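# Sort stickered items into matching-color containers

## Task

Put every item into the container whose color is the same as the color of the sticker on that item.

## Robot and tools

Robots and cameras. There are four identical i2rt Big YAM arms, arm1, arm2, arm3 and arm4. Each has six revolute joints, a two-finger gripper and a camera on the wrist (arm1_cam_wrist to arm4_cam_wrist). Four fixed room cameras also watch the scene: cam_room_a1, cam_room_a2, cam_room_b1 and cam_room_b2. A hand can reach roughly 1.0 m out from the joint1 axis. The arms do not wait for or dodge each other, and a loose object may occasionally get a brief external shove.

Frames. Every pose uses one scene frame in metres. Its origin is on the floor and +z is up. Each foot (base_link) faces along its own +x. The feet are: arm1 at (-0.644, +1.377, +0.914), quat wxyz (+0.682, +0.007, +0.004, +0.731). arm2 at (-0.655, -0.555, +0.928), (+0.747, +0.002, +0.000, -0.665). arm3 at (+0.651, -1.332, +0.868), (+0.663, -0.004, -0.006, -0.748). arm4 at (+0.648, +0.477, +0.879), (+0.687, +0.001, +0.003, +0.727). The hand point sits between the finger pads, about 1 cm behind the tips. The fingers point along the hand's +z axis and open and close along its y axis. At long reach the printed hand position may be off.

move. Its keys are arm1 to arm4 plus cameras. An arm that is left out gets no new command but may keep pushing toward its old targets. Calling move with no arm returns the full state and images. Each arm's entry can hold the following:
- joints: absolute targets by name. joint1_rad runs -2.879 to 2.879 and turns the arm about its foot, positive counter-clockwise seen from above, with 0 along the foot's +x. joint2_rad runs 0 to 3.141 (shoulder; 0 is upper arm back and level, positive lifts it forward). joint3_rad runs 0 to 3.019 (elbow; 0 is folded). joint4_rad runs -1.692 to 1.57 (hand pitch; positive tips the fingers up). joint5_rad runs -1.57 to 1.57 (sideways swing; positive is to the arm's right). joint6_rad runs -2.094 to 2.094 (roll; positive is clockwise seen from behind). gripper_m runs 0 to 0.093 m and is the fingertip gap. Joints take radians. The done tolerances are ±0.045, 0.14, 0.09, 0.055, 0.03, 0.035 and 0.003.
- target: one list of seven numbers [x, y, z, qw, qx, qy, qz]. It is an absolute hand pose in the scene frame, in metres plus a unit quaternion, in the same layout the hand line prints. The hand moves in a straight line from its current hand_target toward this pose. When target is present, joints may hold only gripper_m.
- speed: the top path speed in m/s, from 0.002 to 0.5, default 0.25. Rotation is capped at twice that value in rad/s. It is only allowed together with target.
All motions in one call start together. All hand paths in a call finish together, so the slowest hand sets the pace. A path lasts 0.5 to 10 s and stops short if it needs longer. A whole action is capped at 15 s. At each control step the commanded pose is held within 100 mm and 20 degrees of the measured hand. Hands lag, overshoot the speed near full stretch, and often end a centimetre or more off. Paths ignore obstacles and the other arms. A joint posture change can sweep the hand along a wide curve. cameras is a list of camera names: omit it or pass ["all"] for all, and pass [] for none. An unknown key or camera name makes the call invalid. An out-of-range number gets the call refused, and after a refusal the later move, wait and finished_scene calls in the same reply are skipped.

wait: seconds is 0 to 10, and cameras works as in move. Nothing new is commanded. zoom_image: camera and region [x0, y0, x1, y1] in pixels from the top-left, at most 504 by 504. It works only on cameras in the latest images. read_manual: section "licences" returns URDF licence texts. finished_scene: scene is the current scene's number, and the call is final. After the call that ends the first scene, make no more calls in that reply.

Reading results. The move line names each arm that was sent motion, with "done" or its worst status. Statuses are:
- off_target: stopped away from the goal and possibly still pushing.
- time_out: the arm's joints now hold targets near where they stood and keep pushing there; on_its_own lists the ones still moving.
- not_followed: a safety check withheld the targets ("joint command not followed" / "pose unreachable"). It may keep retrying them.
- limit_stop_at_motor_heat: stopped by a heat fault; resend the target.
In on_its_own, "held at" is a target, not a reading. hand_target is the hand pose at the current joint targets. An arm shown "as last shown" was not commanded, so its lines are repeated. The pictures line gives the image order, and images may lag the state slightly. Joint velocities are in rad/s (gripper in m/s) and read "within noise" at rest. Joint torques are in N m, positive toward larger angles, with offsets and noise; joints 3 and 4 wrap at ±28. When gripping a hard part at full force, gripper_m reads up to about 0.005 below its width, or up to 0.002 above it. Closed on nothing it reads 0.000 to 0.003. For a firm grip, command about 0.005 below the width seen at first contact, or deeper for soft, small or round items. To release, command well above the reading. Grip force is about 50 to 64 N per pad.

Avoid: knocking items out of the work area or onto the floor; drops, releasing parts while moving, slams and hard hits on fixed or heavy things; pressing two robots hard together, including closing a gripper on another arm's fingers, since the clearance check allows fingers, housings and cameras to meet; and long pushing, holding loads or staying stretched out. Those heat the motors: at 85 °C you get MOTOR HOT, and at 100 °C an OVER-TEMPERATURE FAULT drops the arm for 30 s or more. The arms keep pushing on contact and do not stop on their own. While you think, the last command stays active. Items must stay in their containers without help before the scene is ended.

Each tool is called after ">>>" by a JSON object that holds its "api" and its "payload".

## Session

>>> {"api": "move", "payload": {"arm1": {"joints":{"joint1_rad":1.887,"joint2_rad":1.25,"joint3_rad":0.95,"joint4_rad":-0.65,"joint5_rad":0.23,"joint6_rad":0.328}}, "arm2": {"joints":{"joint1_rad":-1.3,"joint2_rad":1.25,"joint3_rad":0.99,"joint4_rad":-0.7,"joint5_rad":0.2,"joint6_rad":0.3}}, "arm3": {"joints":{"joint1_rad":1.69,"joint2_rad":1.1,"joint3_rad":1.2,"joint4_rad":-1.0,"joint5_rad":0,"joint6_rad":0}}, "arm4": {"joints":{"joint1_rad":-1.3,"joint2_rad":1.1,"joint3_rad":1.3,"joint4_rad":-1.1,"joint5_rad":0,"joint6_rad":0}}}}

Scene clock: 2.00 s.
Joint torques (N m): arm1=[-2.26 -8.59 13.14 1.61 0.28 -0.07] | arm2=[0.85 -12.16 12.25 2.5 0.13 0.21] | arm3=[1.38 -7.53 11.77 1.22 0.12 -0.11] | arm4=[0.73 -8.7 11.96 1.46 0.03 -0.08]
Motor temperatures (°C): arm1=[21 23 27 23 21 21 21] | arm2=[23 24 26 22 22 20 23] | arm3=[24 23 23 23 24 23 23] | arm4=[22 22 24 22 24 21 24]
Heat: arm1: hottest joint3_rad 27 °C; arm2: hottest joint3_rad 26 °C; arm3: hottest joint1_rad 24 °C; arm4: hottest joint3_rad 24 °C.
move: arm1 done; arm2 done; arm3 done; arm4 done
Joint velocities: within noise
arm1.joint_positions: joint1_rad=+1.888 joint2_rad=+1.268 joint3_rad=+0.927 joint4_rad=-0.662 joint5_rad=+0.228 joint6_rad=+0.335 gripper_m=+0.09399
arm1.joint_status: all done
arm1.hand: x=-1.0865 y=+1.2387 z=+1.1000 quat_wxyz=(-0.005, +0.952, -0.007, -0.307) (m; scene frame)
arm1.hand_target: x=-1.0943 y=+1.2362 z=+1.1211 quat_wxyz=(+0.002, +0.944, -0.008, -0.330) (m; scene frame)
arm1.hand_status: not commanded
arm2.joint_positions: joint1_rad=-1.303 joint2_rad=+1.259 joint3_rad=+0.976 joint4_rad=-0.715 joint5_rad=+0.201 joint6_rad=+0.286 gripper_m=+0.09398
arm2.joint_status: all done
arm2.hand: x=-1.1038 y=-0.6997 z=+1.1263 quat_wxyz=(+0.000, -0.955, -0.020, +0.296) (m; scene frame)
arm2.hand_target: x=-1.1097 y=-0.7036 z=+1.1397 quat_wxyz=(-0.010, -0.950, -0.012, +0.313) (m; scene frame)
arm2.hand_status: not commanded
arm3.joint_positions: joint1_rad=+1.684 joint2_rad=+1.092 joint3_rad=+1.173 joint4_rad=-0.999 joint5_rad=-0.002 joint6_rad=+0.007 gripper_m=+0.09398
arm3.joint_status: all done
arm3.hand: x=+1.0895 y=-1.3303 z=+1.2002 quat_wxyz=(-0.321, -0.004, -0.947, +0.006) (m; scene frame)
arm3.hand_target: x=+1.0954 y=-1.3281 z=+1.2105 quat_wxyz=(-0.330, +0.001, -0.944, +0.007) (m; scene frame)
arm3.hand_status: not commanded
arm4.joint_positions: joint1_rad=-1.302 joint2_rad=+1.102 joint3_rad=+1.260 joint4_rad=-1.112 joint5_rad=+0.001 joint6_rad=+0.014 gripper_m=+0.09398
arm4.joint_status: all done
arm4.hand: x=+1.0592 y=+0.6161 z=+1.2332 quat_wxyz=(-0.296, +0.148, -0.942, -0.050) (m; scene frame)
arm4.hand_target: x=+1.0656 y=+0.6194 z=+1.2569 quat_wxyz=(-0.322, +0.154, -0.933, -0.052) (m; scene frame)
arm4.hand_status: not commanded
pictures: arm1_cam_wrist, arm2_cam_wrist, arm3_cam_wrist, arm4_cam_wrist, cam_room_a1, cam_room_a2, cam_room_b1, cam_room_b2
Images, in order (width x height): arm1_cam_wrist 672x504, arm2_cam_wrist 672x504, arm3_cam_wrist 672x504, arm4_cam_wrist 672x504, cam_room_a1 672x504, cam_room_a2 672x504, cam_room_b1 672x504, cam_room_b2 672x504.

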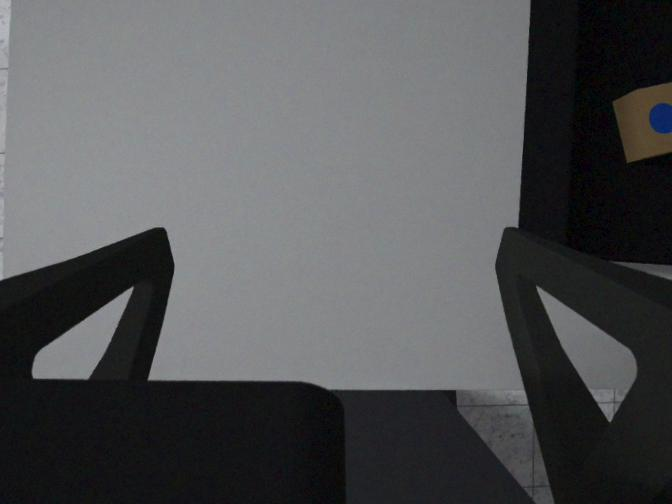

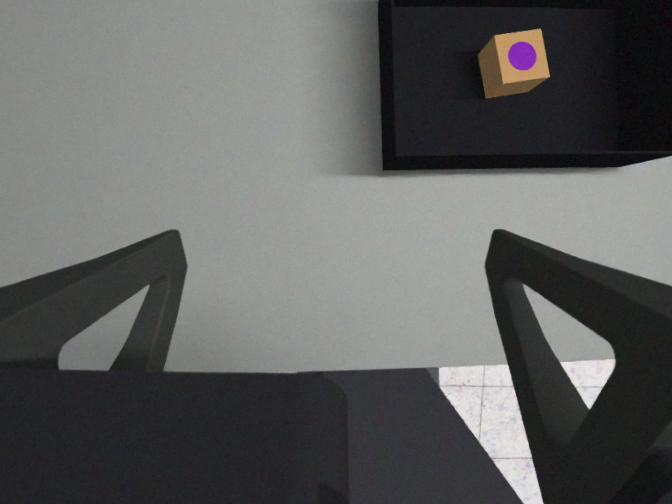

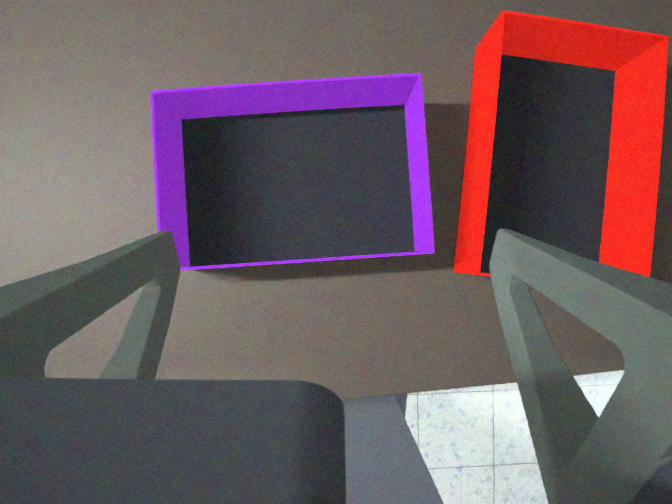

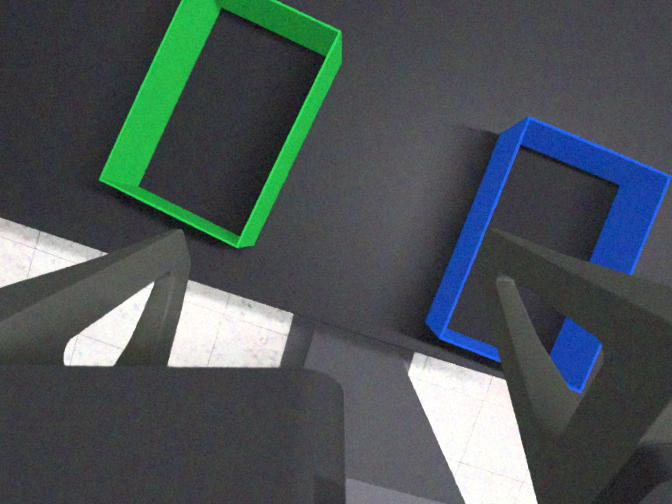

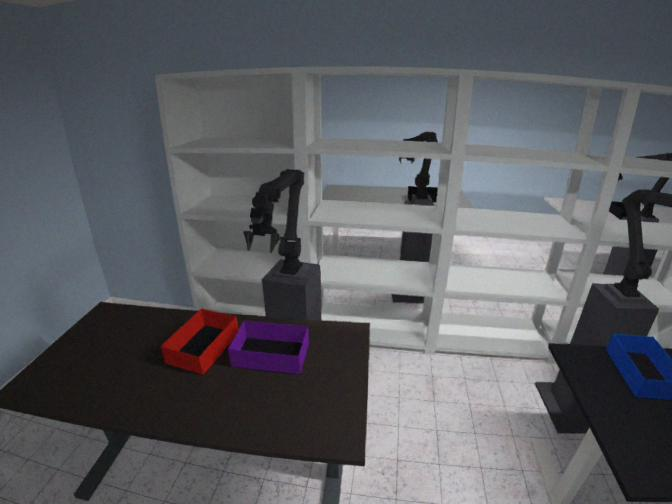

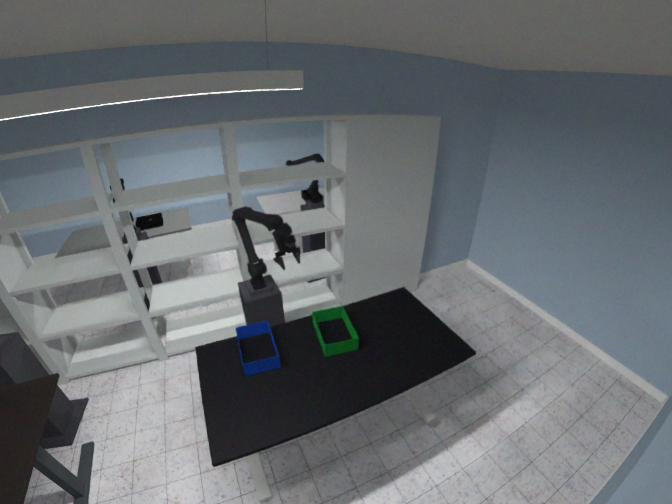

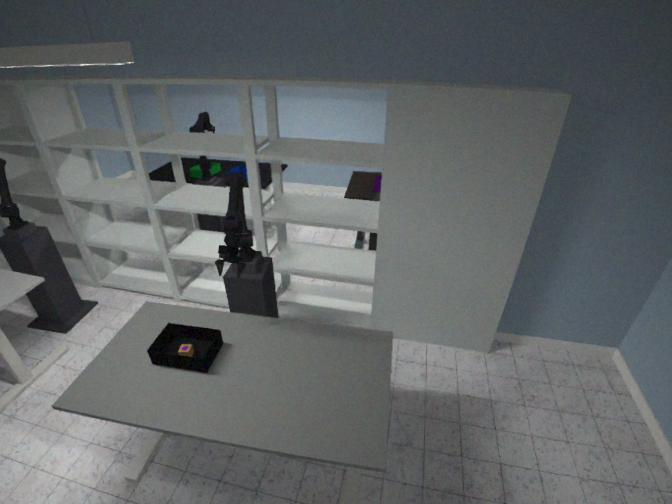

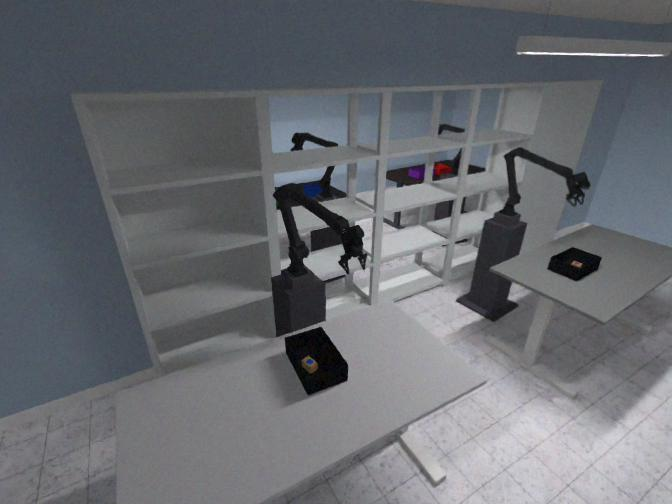

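>>> {"api": "move", "payload": {"arm1": {"target":[-1.218,1.583,0.945,0.0301,-0.9698,0.171,0.171],"speed":0.45}, "arm2": {"target":[-1.317,-0.500,0.96,0.0076,-0.9839,0.043,0.1734],"speed":0.45}, "arm3": {"joints":{"joint1_rad":0,"joint2_rad":0.8,"joint3_rad":1.15,"joint4_rad":-1.4}}, "arm4": {"joints":{"joint1_rad":0,"joint2_rad":0.8,"joint3_rad":1.15,"joint4_rad":-1.4}}, "cameras": ["arm1_cam_wrist","arm2_cam_wrist"]}}

Scene clock: 24.53 s.
Joint torques (N m): arm1=[-0.62 -15.38 13.31 0.42 -0.06 -0.04] | arm2=[1.49 -20.66 14.04 0.79 -0.17 -0.08] | arm3=[0.56 -3.43 9.26 0.73 -0.01 -0.11] | arm4=[0.85 -2.67 9.29 0.47 0.15 -0.09]
Motor temperatures (°C): arm1=[21 24 29 23 21 21 21] | arm2=[23 25 30 22 22 20 23] | arm3=[24 23 27 23 24 23 23] | arm4=[22 22 28 22 24 21 24]
Heat: arm1: hottest joint3_rad 29 °C; arm2: hottest joint3_rad 30 °C; arm3: hottest joint3_rad 27 °C; arm4: hottest joint3_rad 28 °C.
move: arm1 off_target; arm2 off_target; arm3 done; arm4 done
Joint velocities: within noise
arm1.joint_positions: joint1_rad=+1.151 joint2_rad=+1.904 joint3_rad=+1.273 joint4_rad=-0.643 joint5_rad=+0.007 joint6_rad=+0.015 gripper_m=+0.09399
arm1.joint_status: not commanded
arm1.hand: x=-1.1976 y=+1.5821 z=+0.9266 quat_wxyz=(-0.028, +0.971, -0.181, -0.153) (m; scene frame)
arm1.hand_target: x=-1.2171 y=+1.5826 z=+0.9454 quat_wxyz=(-0.030, +0.970, -0.171, -0.171) (m; scene frame)
arm1.hand_status: off_target (0.027 m and 2.4 deg from the pose sent, 0.400 m and 24.7 deg at the start)
arm2.joint_positions: joint1_rad=-1.779 joint2_rad=+1.989 joint3_rad=+1.455 joint4_rad=-0.713 joint5_rad=+0.002 joint6_rad=+0.021 gripper_m=+0.09398
arm2.joint_status: not commanded
arm2.hand: x=-1.2978 y=-0.4957 z=+0.9468 quat_wxyz=(+0.008, -0.985, +0.055, +0.160) (m; scene frame)
arm2.hand_target: x=-1.3161 y=-0.5003 z=+0.9603 quat_wxyz=(+0.008, -0.984, +0.043, +0.174) (m; scene frame)
arm2.hand_status: off_target (0.024 m and 2.0 deg from the pose sent, 0.336 m and 16.1 deg at the start)
arm3.joint_positions: joint1_rad=+0.010 joint2_rad=+0.807 joint3_rad=+1.147 joint4_rad=-1.393 joint5_rad=+0.001 joint6_rad=+0.005 gripper_m=+0.09400
arm3.joint_status: all done
arm3.hand: x=+0.6177 y=-1.6166 z=+1.2343 quat_wxyz=(-0.176, -0.721, -0.641, +0.194) (m; scene frame)
arm3.hand_target: x=+0.6153 y=-1.6133 z=+1.2367 quat_wxyz=(-0.176, -0.722, -0.639, +0.197) (m; scene frame)
arm3.hand_status: not commanded
arm4.joint_positions: joint1_rad=-0.002 joint2_rad=+0.796 joint3_rad=+1.139 joint4_rad=-1.388 joint5_rad=-0.001 joint6_rad=+0.013 gripper_m=+0.09399
arm4.joint_status: all done
arm4.hand: x=+0.6341 y=+0.7678 z=+1.2409 quat_wxyz=(-0.174, +0.697, -0.669, -0.191) (m; scene frame)
arm4.hand_target: x=+0.6338 y=+0.7671 z=+1.2436 quat_wxyz=(-0.174, +0.702, -0.664, -0.188) (m; scene frame)
arm4.hand_status: not commanded
pictures: arm1_cam_wrist, arm2_cam_wrist
Images, in order (width x height): arm1_cam_wrist 672x504, arm2_cam_wrist 672x504.

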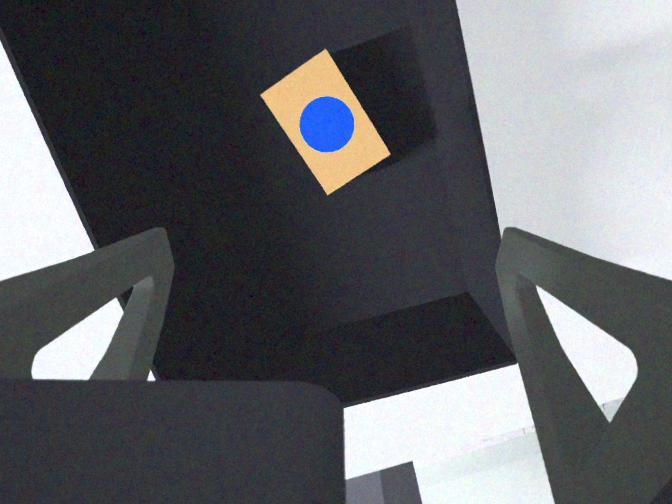

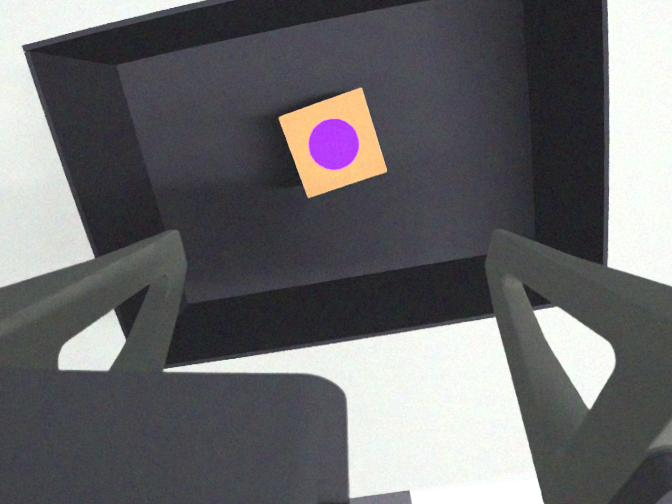

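>>> {"api": "move", "payload": {"arm1": {"target":[-1.2247,1.592,0.812,-0.0227,-0.9764,-0.1285,0.1721],"speed":0.3}, "arm2": {"target":[-1.3165,-0.503,0.806,-0.0197,-0.9785,-0.1115,0.1725],"speed":0.3}, "arm3": {"joints":{"joint1_rad":-1.99}}, "arm4": {"joints":{"joint1_rad":0.93}}, "cameras": ["arm1_cam_wrist","arm2_cam_wrist","arm3_cam_wrist"]}}

Scene clock: 47.13 s.
Joint torques (N m): arm1=[-2.73 -15.85 11.4 1.24 -0.22 -0.03] | arm2=[0.03 -21.19 8.94 2.09 -0.32 -0.08] | arm3=[0.62 -3.84 9.32 0.69 -0.01 -0.11] | arm4=[0.85 -1.96 9.35 0.53 0.08 -0.08]
Motor temperatures (°C): arm1=[21 25 32 23 21 21 21] | arm2=[23 25 33 22 22 20 23] | arm3=[24 23 26 23 24 23 23] | arm4=[22 22 32 22 24 21 24]
Heat: arm1: hottest joint3_rad 32 °C; arm2: hottest joint3_rad 33 °C; arm3: hottest joint3_rad 26 °C; arm4: hottest joint3_rad 32 °C.
move: arm1 off_target; arm2 off_target; arm3 done; arm4 done
Joint velocities: within noise
arm1.joint_positions: joint1_rad=+1.099 joint2_rad=+2.167 joint3_rad=+1.307 joint4_rad=-0.501 joint5_rad=-0.209 joint6_rad=-0.637 gripper_m=+0.09400
arm1.joint_status: not commanded
arm1.hand: x=-1.2030 y=+1.5768 z=+0.8009 quat_wxyz=(+0.036, +0.980, +0.127, -0.150) (m; scene frame)
arm1.hand_target: x=-1.2237 y=+1.5918 z=+0.8129 quat_wxyz=(+0.022, +0.976, +0.128, -0.172) (m; scene frame)
arm1.hand_status: off_target (0.029 m and 3.0 deg from the pose sent, 0.118 m and 36.1 deg at the start)
arm2.joint_positions: joint1_rad=-1.786 joint2_rad=+2.228 joint3_rad=+1.455 joint4_rad=-0.470 joint5_rad=-0.112 joint6_rad=-0.299 gripper_m=+0.09398
arm2.joint_status: not commanded
arm2.hand: x=-1.3136 y=-0.5089 z=+0.8155 quat_wxyz=(-0.020, -0.979, -0.108, +0.170) (m; scene frame)
arm2.hand_target: x=-1.3162 y=-0.5031 z=+0.8061 quat_wxyz=(-0.020, -0.979, -0.111, +0.172) (m; scene frame)
arm2.hand_status: off_target (0.012 m and 0.5 deg from the pose sent, 0.142 m and 19.5 deg at the start)
arm3.joint_positions: joint1_rad=-1.980 joint2_rad=+0.807 joint3_rad=+1.147 joint4_rad=-1.393 joint5_rad=+0.001 joint6_rad=+0.005 gripper_m=+0.09402
arm3.joint_status: all done
arm3.hand: x=+0.3991 y=-1.1786 z=+1.2280 quat_wxyz=(+0.060, -0.933, +0.258, +0.245) (m; scene frame)
arm3.hand_target: x=+0.4030 y=-1.1777 z=+1.2305 quat_wxyz=(+0.062, -0.932, +0.259, +0.246) (m; scene frame)
arm3.hand_status: not commanded
arm4.joint_positions: joint1_rad=+0.928 joint2_rad=+0.796 joint3_rad=+1.139 joint4_rad=-1.388 joint5_rad=+0.000 joint6_rad=+0.013 gripper_m=+0.09400
arm4.joint_status: all done
arm4.hand: x=+0.4086 y=+0.6392 z=+1.2425 quat_wxyz=(-0.071, +0.922, -0.285, -0.251) (m; scene frame)
arm4.hand_target: x=+0.4088 y=+0.6384 z=+1.2451 quat_wxyz=(-0.072, +0.925, -0.279, -0.248) (m; scene frame)
arm4.hand_status: not commanded
pictures: arm1_cam_wrist, arm2_cam_wrist, arm3_cam_wrist
Images, in order (width x height): arm1_cam_wrist 672x504, arm2_cam_wrist 672x504, arm3_cam_wrist 672x504.

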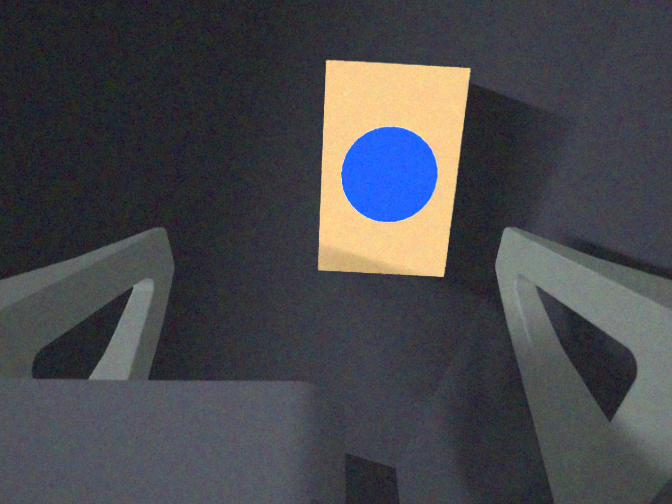

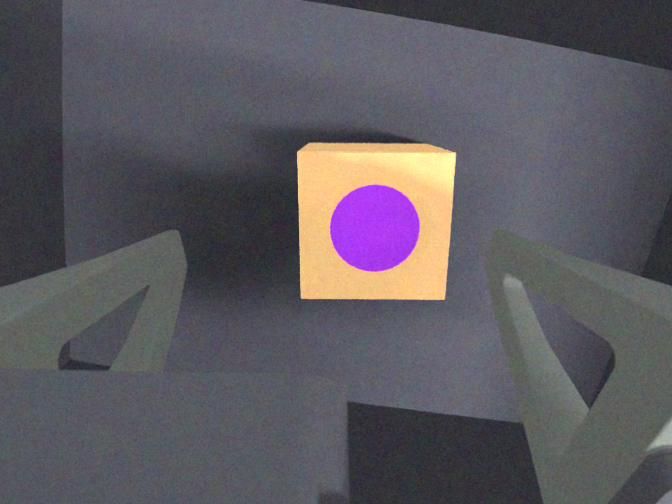

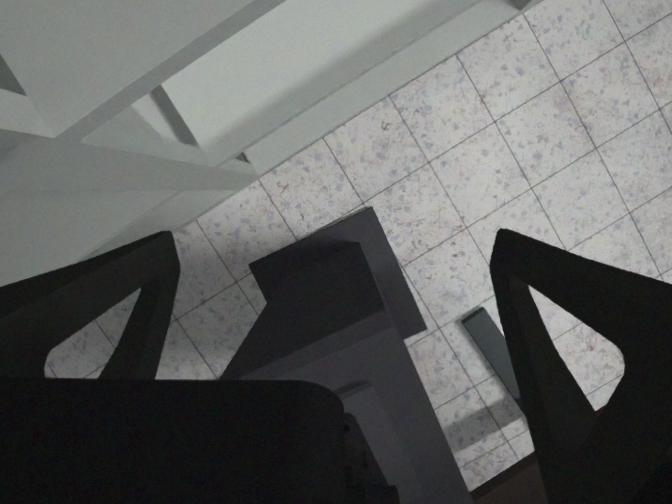

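>>> {"api": "move", "payload": {"arm1": {"target":[-1.232,1.608,0.760,-0.0227,-0.9764,-0.1285,0.1721],"speed":0.15}, "arm2": {"target":[-1.308,-0.487,0.748,-0.0197,-0.9785,-0.1115,0.1725],"speed":0.15}, "cameras": ["arm1_cam_wrist","arm2_cam_wrist"]}}

Scene clock: 60.50 s.
Joint torques (N m): arm1=[-3.37 -16.91 10.5 1.33 -0.07 -0.06] | arm2=[0.32 -21.6 7.82 2.07 -0.32 -0.09] | arm3=[0.56 -3.84 9.29 0.69 -0.01 -0.11] | arm4=[0.79 -2.67 9.48 0.49 0.1 -0.1]
Motor temperatures (°C): arm1=[21 26 32 23 21 21 21] | arm2=[23 26 32 22 22 20 23] | arm3=[24 23 26 23 24 23 23] | arm4=[22 22 33 22 24 21 24]
Heat: arm1: hottest joint3_rad 32 °C; arm2: hottest joint3_rad 32 °C; arm3: hottest joint3_rad 26 °C; arm4: hottest joint3_rad 33 °C.
move: arm1 off_target; arm2 done
Joint velocities: within noise
arm1.joint_positions: joint1_rad=+1.086 joint2_rad=+2.290 joint3_rad=+1.369 joint4_rad=-0.442 joint5_rad=-0.218 joint6_rad=-0.658 gripper_m=+0.09398
arm1.joint_status: not commanded
arm1.hand: x=-1.2136 y=+1.5878 z=+0.7511 quat_wxyz=(+0.038, +0.979, +0.131, -0.151) (m; scene frame)
arm1.hand_target: x=-1.2310 y=+1.6078 z=+0.7609 quat_wxyz=(+0.022, +0.976, +0.129, -0.172) (m; scene frame)
arm1.hand_status: off_target (0.029 m and 3.0 deg from the pose sent, 0.059 m and 3.0 deg at the start)
arm2.joint_positions: joint1_rad=-1.820 joint2_rad=+2.332 joint3_rad=+1.455 joint4_rad=-0.366 joint5_rad=-0.121 joint6_rad=-0.326 gripper_m=+0.09398
arm2.joint_status: not commanded
arm2.hand: x=-1.3079 y=-0.4889 z=+0.7579 quat_wxyz=(-0.020, -0.979, -0.105, +0.171) (m; scene frame)
arm2.hand_target: x=-1.3078 y=-0.4869 z=+0.7482 quat_wxyz=(-0.020, -0.978, -0.111, +0.173) (m; scene frame)
arm2.hand_status: done (0.010 m and 0.7 deg from the pose sent, 0.071 m and 0.5 deg at the start)
arm3, arm4: as last shown
pictures: arm1_cam_wrist, arm2_cam_wrist
Images, in order (width x height): arm1_cam_wrist 672x504, arm2_cam_wrist 672x504.

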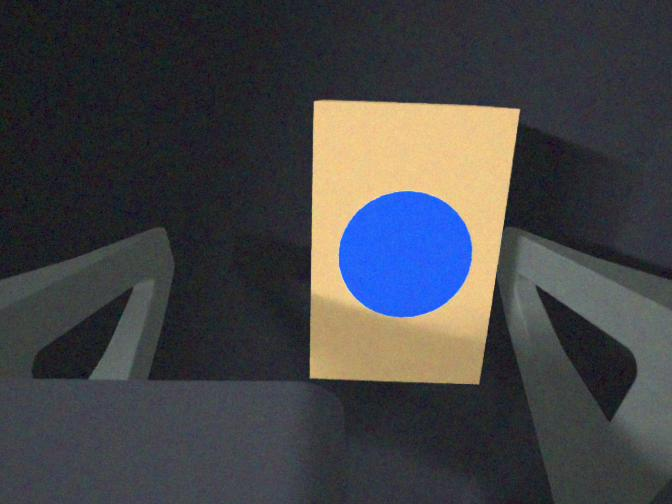

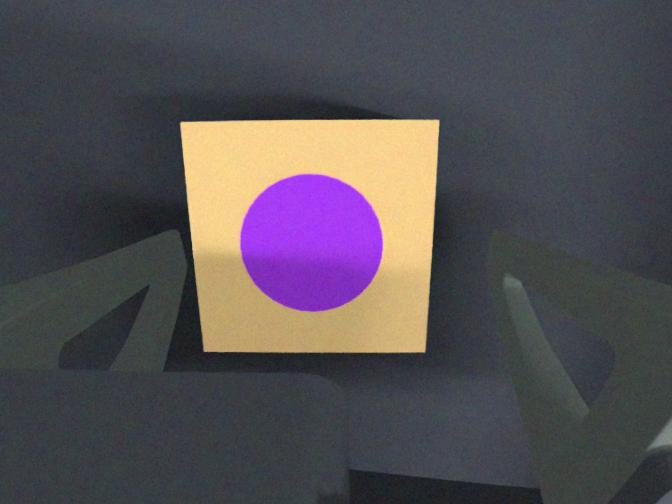

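>>> {"api": "move", "payload": {"arm1": {"target":[-1.236,1.625,0.752,-0.0227,-0.9764,-0.1285,0.1721],"speed":0.15}, "arm2": {"joints":{"gripper_m":0.042}}, "cameras": ["arm1_cam_wrist","arm2_cam_wrist"]}}

Scene clock: 68.10 s.
Joint torques (N m): arm1=[-3.08 -16.32 11.14 0.68 -0.16 -0.08] | arm2=[0.38 -21.54 7.8 2 -0.26 -0.07] | arm3=[0.67 -3.9 9.28 0.69 0 -0.11] | arm4=[1.32 -2.2 9.33 0.59 0.11 -0.08]
Motor temperatures (°C): arm1=[21 26 32 23 21 21 21] | arm2=[23 27 31 22 22 20 23] | arm3=[24 23 26 23 24 23 23] | arm4=[22 22 33 22 24 21 24]
Heat: arm1: hottest joint3_rad 32 °C; arm2: hottest joint3_rad 31 °C; arm3: hottest joint3_rad 26 °C; arm4: hottest joint3_rad 33 °C.
move: arm1 off_target; arm2 off_target
Joint velocities: within noise
arm1.joint_positions: joint1_rad=+1.059 joint2_rad=+2.313 joint3_rad=+1.411 joint4_rad=-0.442 joint5_rad=-0.223 joint6_rad=-0.679 gripper_m=+0.09398
arm1.joint_status: not commanded
arm1.hand: x=-1.2222 y=+1.6090 z=+0.7500 quat_wxyz=(+0.031, +0.978, +0.129, -0.161) (m; scene frame)
arm1.hand_target: x=-1.2352 y=+1.6249 z=+0.7525 quat_wxyz=(+0.022, +0.976, +0.128, -0.172) (m; scene frame)
arm1.hand_status: off_target (0.021 m and 1.6 deg from the pose sent, 0.044 m and 3.0 deg at the start)
arm2.joint_positions: joint1_rad=-1.820 joint2_rad=+2.332 joint3_rad=+1.455 joint4_rad=-0.366 joint5_rad=-0.122 joint6_rad=-0.328 gripper_m=+0.05302
arm2.joint_status: gripper_m off_target (ended at +0.05304, target +0.04200)
arm2.hand: x=-1.3080 y=-0.4891 z=+0.7580 quat_wxyz=(-0.020, -0.979, -0.107, +0.172) (m; scene frame)
arm2.hand_target: x=-1.3078 y=-0.4869 z=+0.7482 quat_wxyz=(-0.020, -0.979, -0.111, +0.172) (m; scene frame)
arm2.hand_status: not commanded
arm3, arm4: as last shown
pictures: arm1_cam_wrist, arm2_cam_wrist
Images, in order (width x height): arm1_cam_wrist 672x504, arm2_cam_wrist 672x504.

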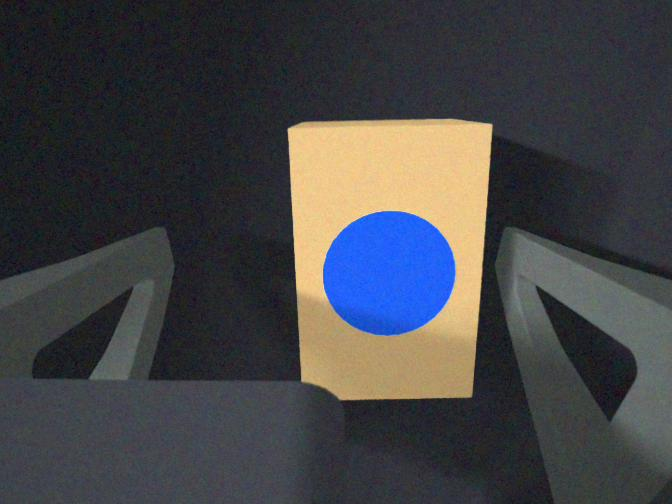

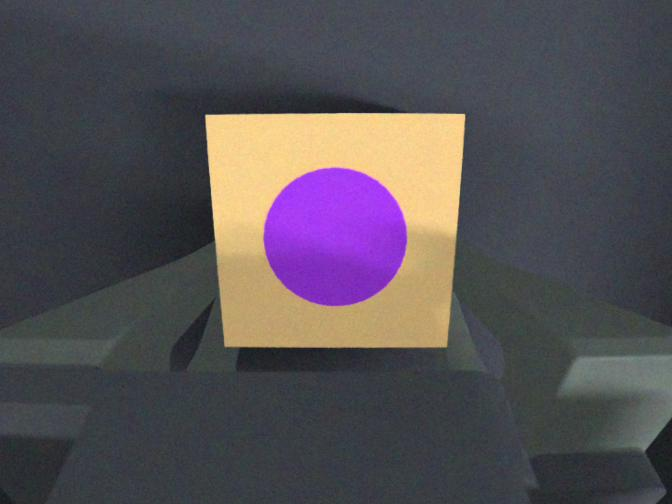

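>>> {"api": "move", "payload": {"arm1": {"joints":{"gripper_m":0.032}}, "arm2": {"target":[-1.308,-0.487,1.0,-0.0197,-0.9785,-0.1115,0.1725],"speed":0.35}, "cameras": ["arm1_cam_wrist","arm2_cam_wrist"]}}

Scene clock: 74.23 s.
Joint torques (N m): arm1=[-2.96 -16.73 10.89 0.59 -0.17 -0.07] | arm2=[0.26 -20.72 13.67 0.81 -0.28 -0.08] | arm3=[0.73 -3.84 9.29 0.69 -0.01 -0.11] | arm4=[0.73 -2.67 9.32 0.49 0.08 -0.07]
Motor temperatures (°C): arm1=[21 26 32 23 21 21 21] | arm2=[23 27 31 22 22 20 23] | arm3=[24 23 26 23 24 23 23] | arm4=[22 22 34 22 24 21 24]
Heat: arm1: hottest joint3_rad 32 °C; arm2: hottest joint3_rad 31 °C; arm3: hottest joint3_rad 26 °C; arm4: hottest joint3_rad 34 °C.
move: arm1 off_target; arm2 off_target
Joint velocities: within noise
arm1.joint_positions: joint1_rad=+1.055 joint2_rad=+2.314 joint3_rad=+1.411 joint4_rad=-0.442 joint5_rad=-0.222 joint6_rad=-0.681 gripper_m=+0.04394
arm1.joint_status: gripper_m off_target (ended at +0.04396, target +0.03200)
arm1.hand: x=-1.2215 y=+1.6111 z=+0.7499 quat_wxyz=(+0.031, +0.978, +0.128, -0.161) (m; scene frame)
arm1.hand_target: x=-1.2352 y=+1.6250 z=+0.7526 quat_wxyz=(+0.022, +0.976, +0.128, -0.172) (m; scene frame)
arm1.hand_status: not commanded
arm2.joint_positions: joint1_rad=-1.820 joint2_rad=+1.941 joint3_rad=+1.499 joint4_rad=-0.822 joint5_rad=-0.122 joint6_rad=-0.328 gripper_m=+0.05302
arm2.joint_status: not commanded
arm2.hand: x=-1.2943 y=-0.4917 z=+0.9877 quat_wxyz=(-0.023, -0.981, -0.106, +0.161) (m; scene frame)
arm2.hand_target: x=-1.3074 y=-0.4869 z=+1.0001 quat_wxyz=(-0.019, -0.978, -0.111, +0.173) (m; scene frame)
arm2.hand_status: off_target (0.019 m and 1.5 deg from the pose sent, 0.242 m and 0.6 deg at the start)
arm3, arm4: as last shown
pictures: arm1_cam_wrist, arm2_cam_wrist
Images, in order (width x height): arm1_cam_wrist 672x504, arm2_cam_wrist 672x504.

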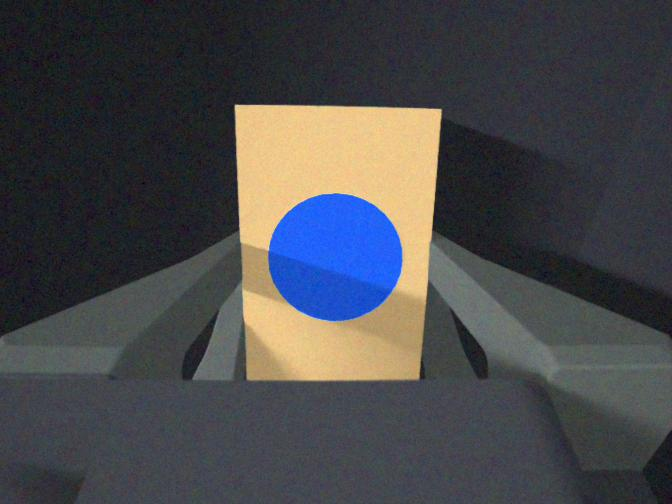

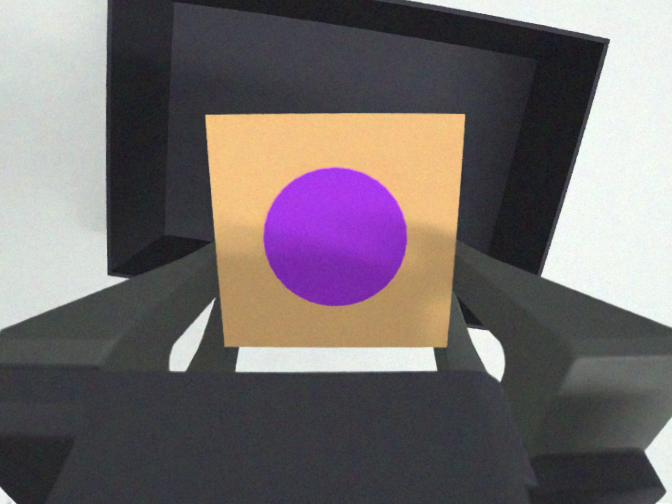

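>>> {"api": "move", "payload": {"arm1": {"target":[-1.236,1.62,1.0,-0.0227,-0.9764,-0.1285,0.1721],"speed":0.35}, "arm2": {"joints":{"joint1_rad":-0.2,"joint2_rad":0.8,"joint3_rad":1.15,"joint4_rad":-1.4,"joint5_rad":0,"joint6_rad":0}}, "cameras": ["arm1_cam_wrist"]}}

>>> {"api": "move", "payload": {"arm1": {"joints":{"joint1_rad":0.0,"joint2_rad":0.8,"joint3_rad":1.15,"joint4_rad":-1.4,"joint5_rad":0,"joint6_rad":0}}, "arm2": {"joints":{"joint1_rad":0.95}}, "cameras": ["arm1_cam_wrist"]}}

>>> {"api": "move", "payload": {"arm1": {"joints":{"joint1_rad":-2.25}}, "arm2": {"target":[0.010,-0.926,1.10,0.1597,0.2478,0.9547,-0.0414],"speed":0.35}, "cameras": ["arm2_cam_wrist","cam_room_b1","cam_room_a1"]}}

Scene clock: 86.80 s.
Joint torques (N m): arm1=[-1.49 -16.67 13.76 0.39 -0.12 0.04] | arm2=[0.97 -3.02 9.99 1.35 0.15 0.21] | arm3=[0.62 -3.84 9.28 0.7 -0.01 -0.11] | arm4=[0.56 -2.43 9.29 0.44 0.08 -0.08]
Motor temperatures (°C): arm1=[21 26 33 23 21 21 22] | arm2=[23 27 33 22 22 20 24] | arm3=[24 23 27 23 24 23 23] | arm4=[22 22 34 22 24 21 24]
Heat: arm1: hottest joint3_rad 33 °C; arm2: hottest joint3_rad 33 °C; arm3: hottest joint3_rad 27 °C; arm4: hottest joint3_rad 34 °C.
move: arm1 off_target; arm2 done
Joint velocities: within noise
arm1.joint_positions: joint1_rad=+1.055 joint2_rad=+1.947 joint3_rad=+1.518 joint4_rad=-0.916 joint5_rad=-0.221 joint6_rad=-0.681 gripper_m=+0.04393
arm1.joint_status: not commanded
arm1.hand: x=-1.2237 y=+1.6135 z=+0.9853 quat_wxyz=(+0.030, +0.978, +0.128, -0.161) (m; scene frame)
arm1.hand_target: x=-1.2353 y=+1.6199 z=+1.0002 quat_wxyz=(+0.022, +0.976, +0.128, -0.172) (m; scene frame)
arm1.hand_status: off_target (0.020 m and 1.6 deg from the pose sent, 0.251 m and 1.6 deg at the start)
arm2.joint_positions: joint1_rad=-0.203 joint2_rad=+0.794 joint3_rad=+1.160 joint4_rad=-1.388 joint5_rad=-0.004 joint6_rad=-0.015 gripper_m=+0.05301
arm2.joint_status: all done
arm2.hand: x=-0.6806 y=-0.8462 z=+1.3006 quat_wxyz=(-0.182, -0.705, -0.657, +0.198) (m; scene frame)
arm2.hand_target: x=-0.6801 y=-0.8443 z=+1.2925 quat_wxyz=(-0.174, -0.711, -0.655, +0.188) (m; scene frame)
arm2.hand_status: not commanded
arm3, arm4: as last shown
pictures: arm1_cam_wrist
Images, in order (width x height): arm1_cam_wrist 672x504.

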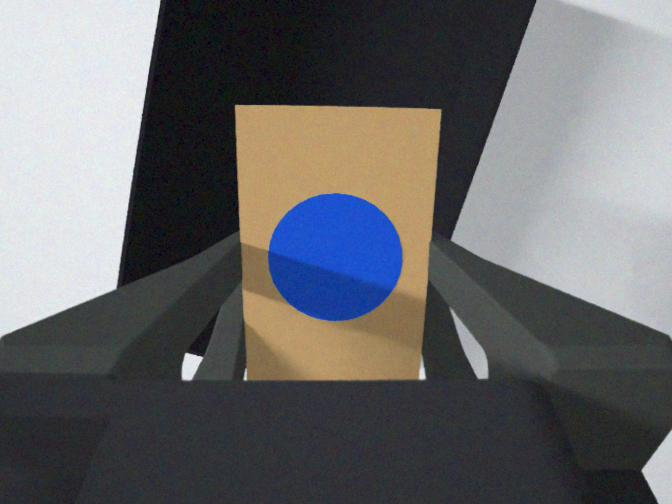

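Scene clock: 88.53 s.
Joint torques (N m): arm1=[-2.2 0.15 11.12 0.85 -0.06 0.08] | arm2=[1.08 -3.02 9.98 1.33 0.02 0.21] | arm3=[0.5 -3.84 9.24 0.69 -0.02 -0.11] | arm4=[0.85 -2.32 9.4 0.53 0.11 -0.1]
Motor temperatures (°C): arm1=[21 26 33 23 21 21 22] | arm2=[23 27 33 22 22 20 24] | arm3=[24 23 27 23 24 23 23] | arm4=[22 22 34 22 24 21 24]
Heat: arm1: hottest joint3_rad 33 °C; arm2: hottest joint3_rad 33 °C; arm3: hottest joint3_rad 27 °C; arm4: hottest joint3_rad 34 °C.
move: arm1 done; arm2 done
Joint velocities: within noise
arm1.joint_positions: joint1_rad=+0.006 joint2_rad=+0.794 joint3_rad=+1.148 joint4_rad=-1.392 joint5_rad=+0.002 joint6_rad=-0.008 gripper_m=+0.04389
arm1.joint_status: all done
arm1.hand: x=-0.6587 y=+1.6647 z=+1.2819 quat_wxyz=(-0.176, +0.708, -0.655, -0.198) (m; scene frame)
arm1.hand_target: x=-0.6575 y=+1.6646 z=+1.2804 quat_wxyz=(-0.171, +0.705, -0.660, -0.195) (m; scene frame)
arm1.hand_status: not commanded
arm2.joint_positions: joint1_rad=+0.947 joint2_rad=+0.794 joint3_rad=+1.160 joint4_rad=-1.388 joint5_rad=-0.001 joint6_rad=-0.014 gripper_m=+0.05301
arm2.joint_status: all done
arm2.hand: x=-0.4017 y=-0.6979 z=+1.3016 quat_wxyz=(-0.263, -0.235, -0.933, +0.068) (m; scene frame)
arm2.hand_target: x=-0.4030 y=-0.6963 z=+1.2935 quat_wxyz=(-0.250, -0.241, -0.936, +0.062) (m; scene frame)
arm2.hand_status: not commanded
arm3, arm4: as last shown
pictures: arm1_cam_wrist
Images, in order (width x height): arm1_cam_wrist 672x504.

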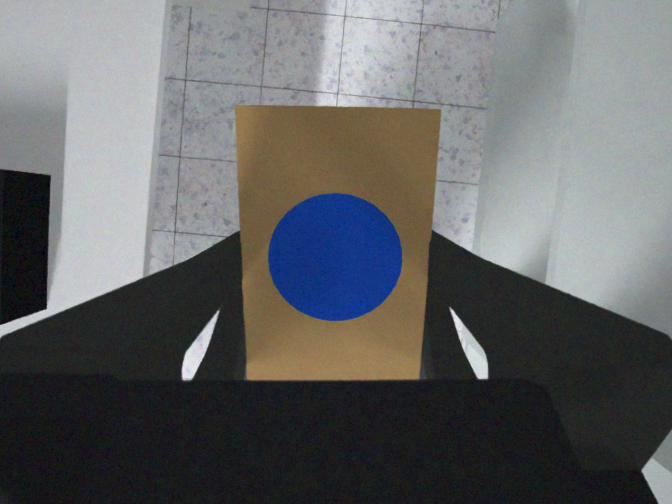

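Scene clock: 90.97 s.
Joint torques (N m): arm1=[-2.37 -0.15 11.17 0.87 -0.03 0.13] | arm2=[0.91 -24.53 16.46 0.8 0.15 0.2] | arm3=[0.67 -3.78 9.22 0.69 -0.01 -0.11] | arm4=[0.85 -2.37 9.48 0.49 0.1 -0.1]
Motor temperatures (°C): arm1=[21 26 33 23 21 21 22] | arm2=[23 27 33 22 22 20 24] | arm3=[24 23 27 23 24 23 23] | arm4=[22 22 34 22 24 21 24]
Heat: arm1: hottest joint3_rad 33 °C; arm2: hottest joint3_rad 33 °C; arm3: hottest joint3_rad 27 °C; arm4: hottest joint3_rad 34 °C.
move: arm1 done; arm2 off_target
Joint velocities: within noise
arm1.joint_positions: joint1_rad=-2.245 joint2_rad=+0.801 joint3_rad=+1.148 joint4_rad=-1.392 joint5_rad=+0.002 joint6_rad=-0.007 gripper_m=+0.04383
arm1.joint_status: all done
arm1.hand: x=-0.3994 y=+1.2103 z=+1.2748 quat_wxyz=(-0.240, -0.285, -0.925, +0.080) (m; scene frame)
arm1.hand_target: x=-0.4016 y=+1.2103 z=+1.2753 quat_wxyz=(-0.238, -0.290, -0.924, +0.078) (m; scene frame)
arm1.hand_status: not commanded
arm2.joint_positions: joint1_rad=+0.947 joint2_rad=+2.178 joint3_rad=+2.145 joint4_rad=-1.243 joint5_rad=+0.000 joint6_rad=-0.014 gripper_m=+0.05301
arm2.joint_status: not commanded
arm2.hand: x=-0.0023 y=-0.9190 z=+1.0811 quat_wxyz=(-0.142, -0.242, -0.959, +0.036) (m; scene frame)
arm2.hand_target: x=+0.0089 y=-0.9255 z=+1.1000 quat_wxyz=(-0.161, -0.248, -0.955, +0.041) (m; scene frame)
arm2.hand_status: off_target (0.024 m and 2.3 deg from the pose sent, 0.512 m and 12.5 deg at the start)
arm3, arm4: as last shown
pictures: arm2_cam_wrist, cam_room_a1, cam_room_b1
Images, in order (width x height): arm2_cam_wrist 672x504, cam_room_a1 672x504, cam_room_b1 672x504.

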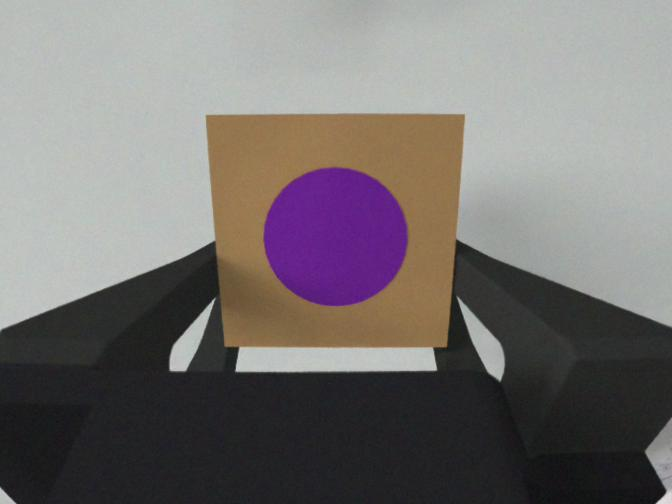

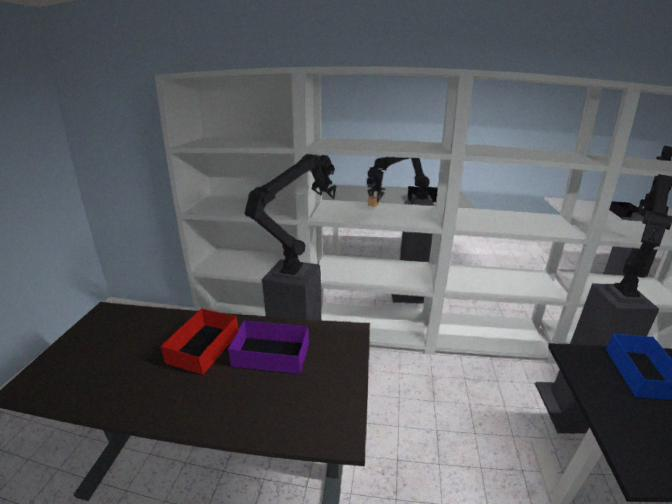

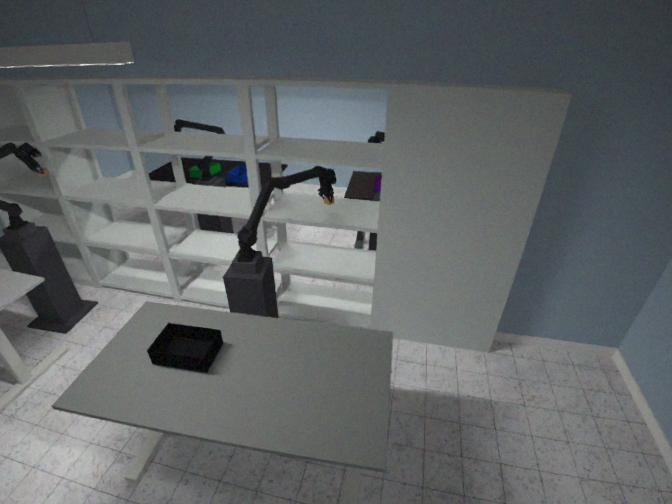

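>>> {"api": "move", "payload": {"arm1": {"target":[0.016,0.92,1.10,0.1656,0.2961,0.9392,-0.0522],"speed":0.35}, "arm2": {"target":[0.010,-0.926,1.045,0.1597,0.2478,0.9547,-0.0414],"speed":0.15}, "cameras": ["arm2_cam_wrist"]}}

Scene clock: 102.77 s.
Joint torques (N m): arm1=[-1.44 -21.66 17.11 0.62 -0.06 0.1] | arm2=[0.79 -23.41 10.25 2.22 0.15 0.2] | arm3=[0.56 -3.84 9.28 0.68 -0.01 -0.11] | arm4=[0.91 -2.14 9.44 0.57 0.09 -0.1]
Motor temperatures (°C): arm1=[21 26 34 23 21 21 22] | arm2=[23 28 35 22 22 20 24] | arm3=[24 23 27 23 24 23 23] | arm4=[22 22 35 22 24 21 24]
Heat: arm1: hottest joint3_rad 34 °C; arm2: hottest joint3_rad 35 °C; arm3: hottest joint3_rad 27 °C; arm4: hottest joint3_rad 35 °C.
move: arm1 off_target; arm2 off_target
Joint velocities: within noise
arm1.joint_positions: joint1_rad=-2.245 joint2_rad=+2.340 joint3_rad=+2.478 joint4_rad=-1.394 joint5_rad=-0.004 joint6_rad=-0.004 gripper_m=+0.04383
arm1.joint_status: not commanded
arm1.hand: x=+0.0078 y=+0.9278 z=+1.0746 quat_wxyz=(-0.142, -0.292, -0.945, +0.046) (m; scene frame)
arm1.hand_target: x=+0.0146 y=+0.9208 z=+1.1002 quat_wxyz=(-0.167, -0.296, -0.939, +0.053) (m; scene frame)
arm1.hand_status: off_target (0.028 m and 2.9 deg from the pose sent, 0.536 m and 9.4 deg at the start)
arm2.joint_positions: joint1_rad=+0.947 joint2_rad=+2.178 joint3_rad=+2.099 joint4_rad=-1.143 joint5_rad=+0.000 joint6_rad=-0.014 gripper_m=+0.05301
arm2.joint_status: not commanded
arm2.hand: x=+0.0081 y=-0.9248 z=+1.0681 quat_wxyz=(-0.168, -0.241, -0.955, +0.043) (m; scene frame)
arm2.hand_target: x=+0.0094 y=-0.9258 z=+1.0452 quat_wxyz=(-0.160, -0.248, -0.955, +0.041) (m; scene frame)
arm2.hand_status: off_target (0.023 m and 1.3 deg from the pose sent, 0.039 m and 2.3 deg at the start)
arm3, arm4: as last shown
pictures: arm2_cam_wrist
Images, in order (width x height): arm2_cam_wrist 672x504.

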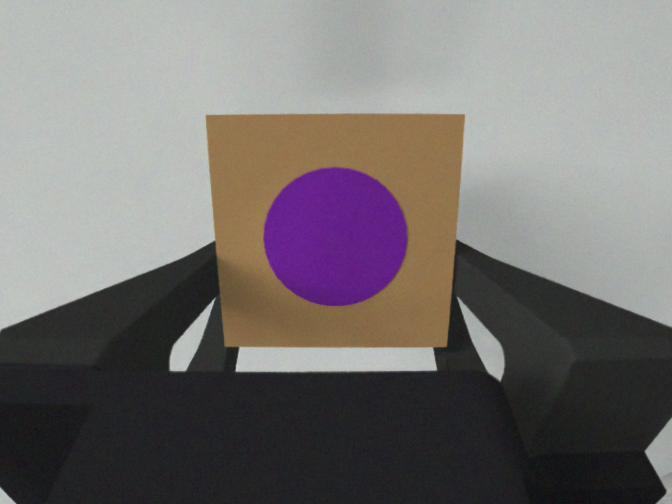

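>>> {"api": "move", "payload": {"arm1": {"target":[0.012,0.918,1.053,0.1656,0.2961,0.9392,-0.0522],"speed":0.12}, "arm2": {"target":[0.006,-0.923,1.003,0.1597,0.2478,0.9547,-0.0414],"speed":0.12}, "cameras": ["cam_room_a1"]}}

>>> {"api": "zoom_image", "payload": {"camera": "cam_room_a1", "region": [340, 160, 420, 230]}}

Scene clock: 107.63 s.
Joint torques (N m): arm1=[-2.32 -24.94 11.74 1.66 -0.08 0.06] | arm2=[0.85 -22.83 10.09 2.24 0.11 0.2] | arm3=[0.67 -3.9 9.25 0.69 0 -0.11] | arm4=[0.73 -1.9 9.31 0.39 0.07 -0.06]
Motor temperatures (°C): arm1=[21 26 35 23 21 21 22] | arm2=[23 28 35 22 22 20 24] | arm3=[24 23 27 23 24 23 23] | arm4=[22 22 35 22 24 21 24]
Heat: arm1: hottest joint3_rad 35 °C; arm2: hottest joint3_rad 35 °C; arm3: hottest joint3_rad 27 °C; arm4: hottest joint3_rad 35 °C.
move: arm1 off_target; arm2 off_target
Joint velocities: within noise
arm1.joint_positions: joint1_rad=-2.245 joint2_rad=+2.340 joint3_rad=+2.357 joint4_rad=-1.275 joint5_rad=-0.005 joint6_rad=-0.004 gripper_m=+0.04383
arm1.joint_status: not commanded
arm1.hand: x=+0.0097 y=+0.9265 z=+1.0285 quat_wxyz=(-0.142, -0.292, -0.945, +0.045) (m; scene frame)
arm1.hand_target: x=+0.0114 y=+0.9183 z=+1.0530 quat_wxyz=(-0.165, -0.296, -0.939, +0.052) (m; scene frame)
arm1.hand_status: off_target (0.026 m and 3.0 deg from the pose sent, 0.024 m and 2.9 deg at the start)
arm2.joint_positions: joint1_rad=+0.947 joint2_rad=+2.179 joint3_rad=+1.999 joint4_rad=-1.037 joint5_rad=+0.002 joint6_rad=-0.012 gripper_m=+0.05301
arm2.joint_status: not commanded
arm2.hand: x=+0.0050 y=-0.9232 z=+1.0294 quat_wxyz=(-0.170, -0.241, -0.954, +0.044) (m; scene frame)
arm2.hand_target: x=+0.0052 y=-0.9226 z=+1.0034 quat_wxyz=(-0.160, -0.248, -0.955, +0.041) (m; scene frame)
arm2.hand_status: off_target (0.026 m and 1.4 deg from the pose sent, 0.065 m and 1.3 deg at the start)
arm3.joint_positions: joint1_rad=-1.980 joint2_rad=+0.807 joint3_rad=+1.147 joint4_rad=-1.393 joint5_rad=+0.001 joint6_rad=+0.005 gripper_m=+0.09402
arm3.joint_status: not commanded
arm3.hand: x=+0.3991 y=-1.1786 z=+1.2280 quat_wxyz=(+0.060, -0.933, +0.258, +0.245) (m; scene frame)
arm3.hand_target: x=+0.4030 y=-1.1777 z=+1.2305 quat_wxyz=(+0.062, -0.932, +0.259, +0.246) (m; scene frame)
arm3.hand_status: not commanded
arm4.joint_positions: joint1_rad=+0.928 joint2_rad=+0.796 joint3_rad=+1.139 joint4_rad=-1.388 joint5_rad=+0.000 joint6_rad=+0.013 gripper_m=+0.09400
arm4.joint_status: not commanded
arm4.hand: x=+0.4086 y=+0.6392 z=+1.2425 quat_wxyz=(-0.071, +0.922, -0.285, -0.251) (m; scene frame)
arm4.hand_target: x=+0.4088 y=+0.6384 z=+1.2451 quat_wxyz=(-0.072, +0.925, -0.279, -0.248) (m; scene frame)
arm4.hand_status: not commanded
pictures: cam_room_a1
Images, in order (width x height): cam_room_a1 672x504.

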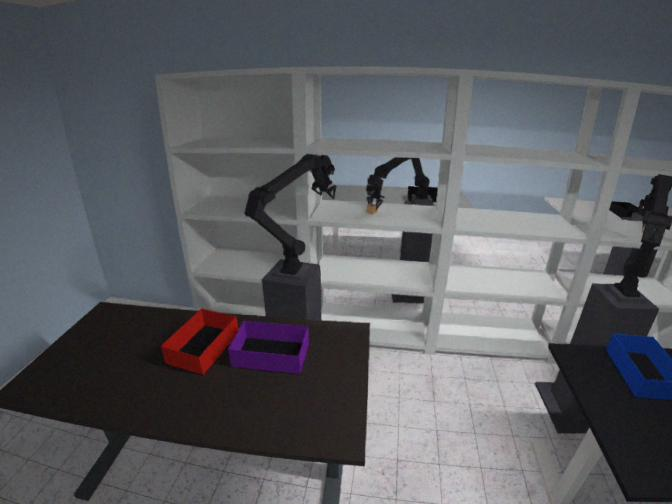

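Scaled by 6.300.

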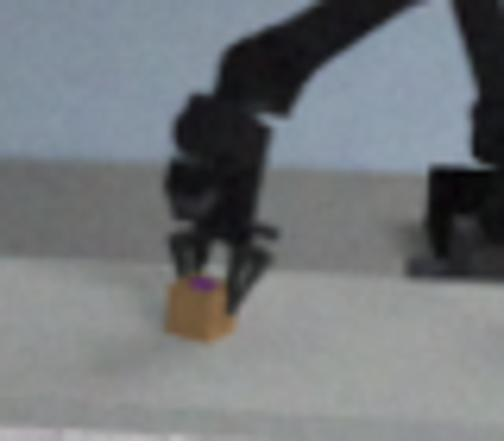

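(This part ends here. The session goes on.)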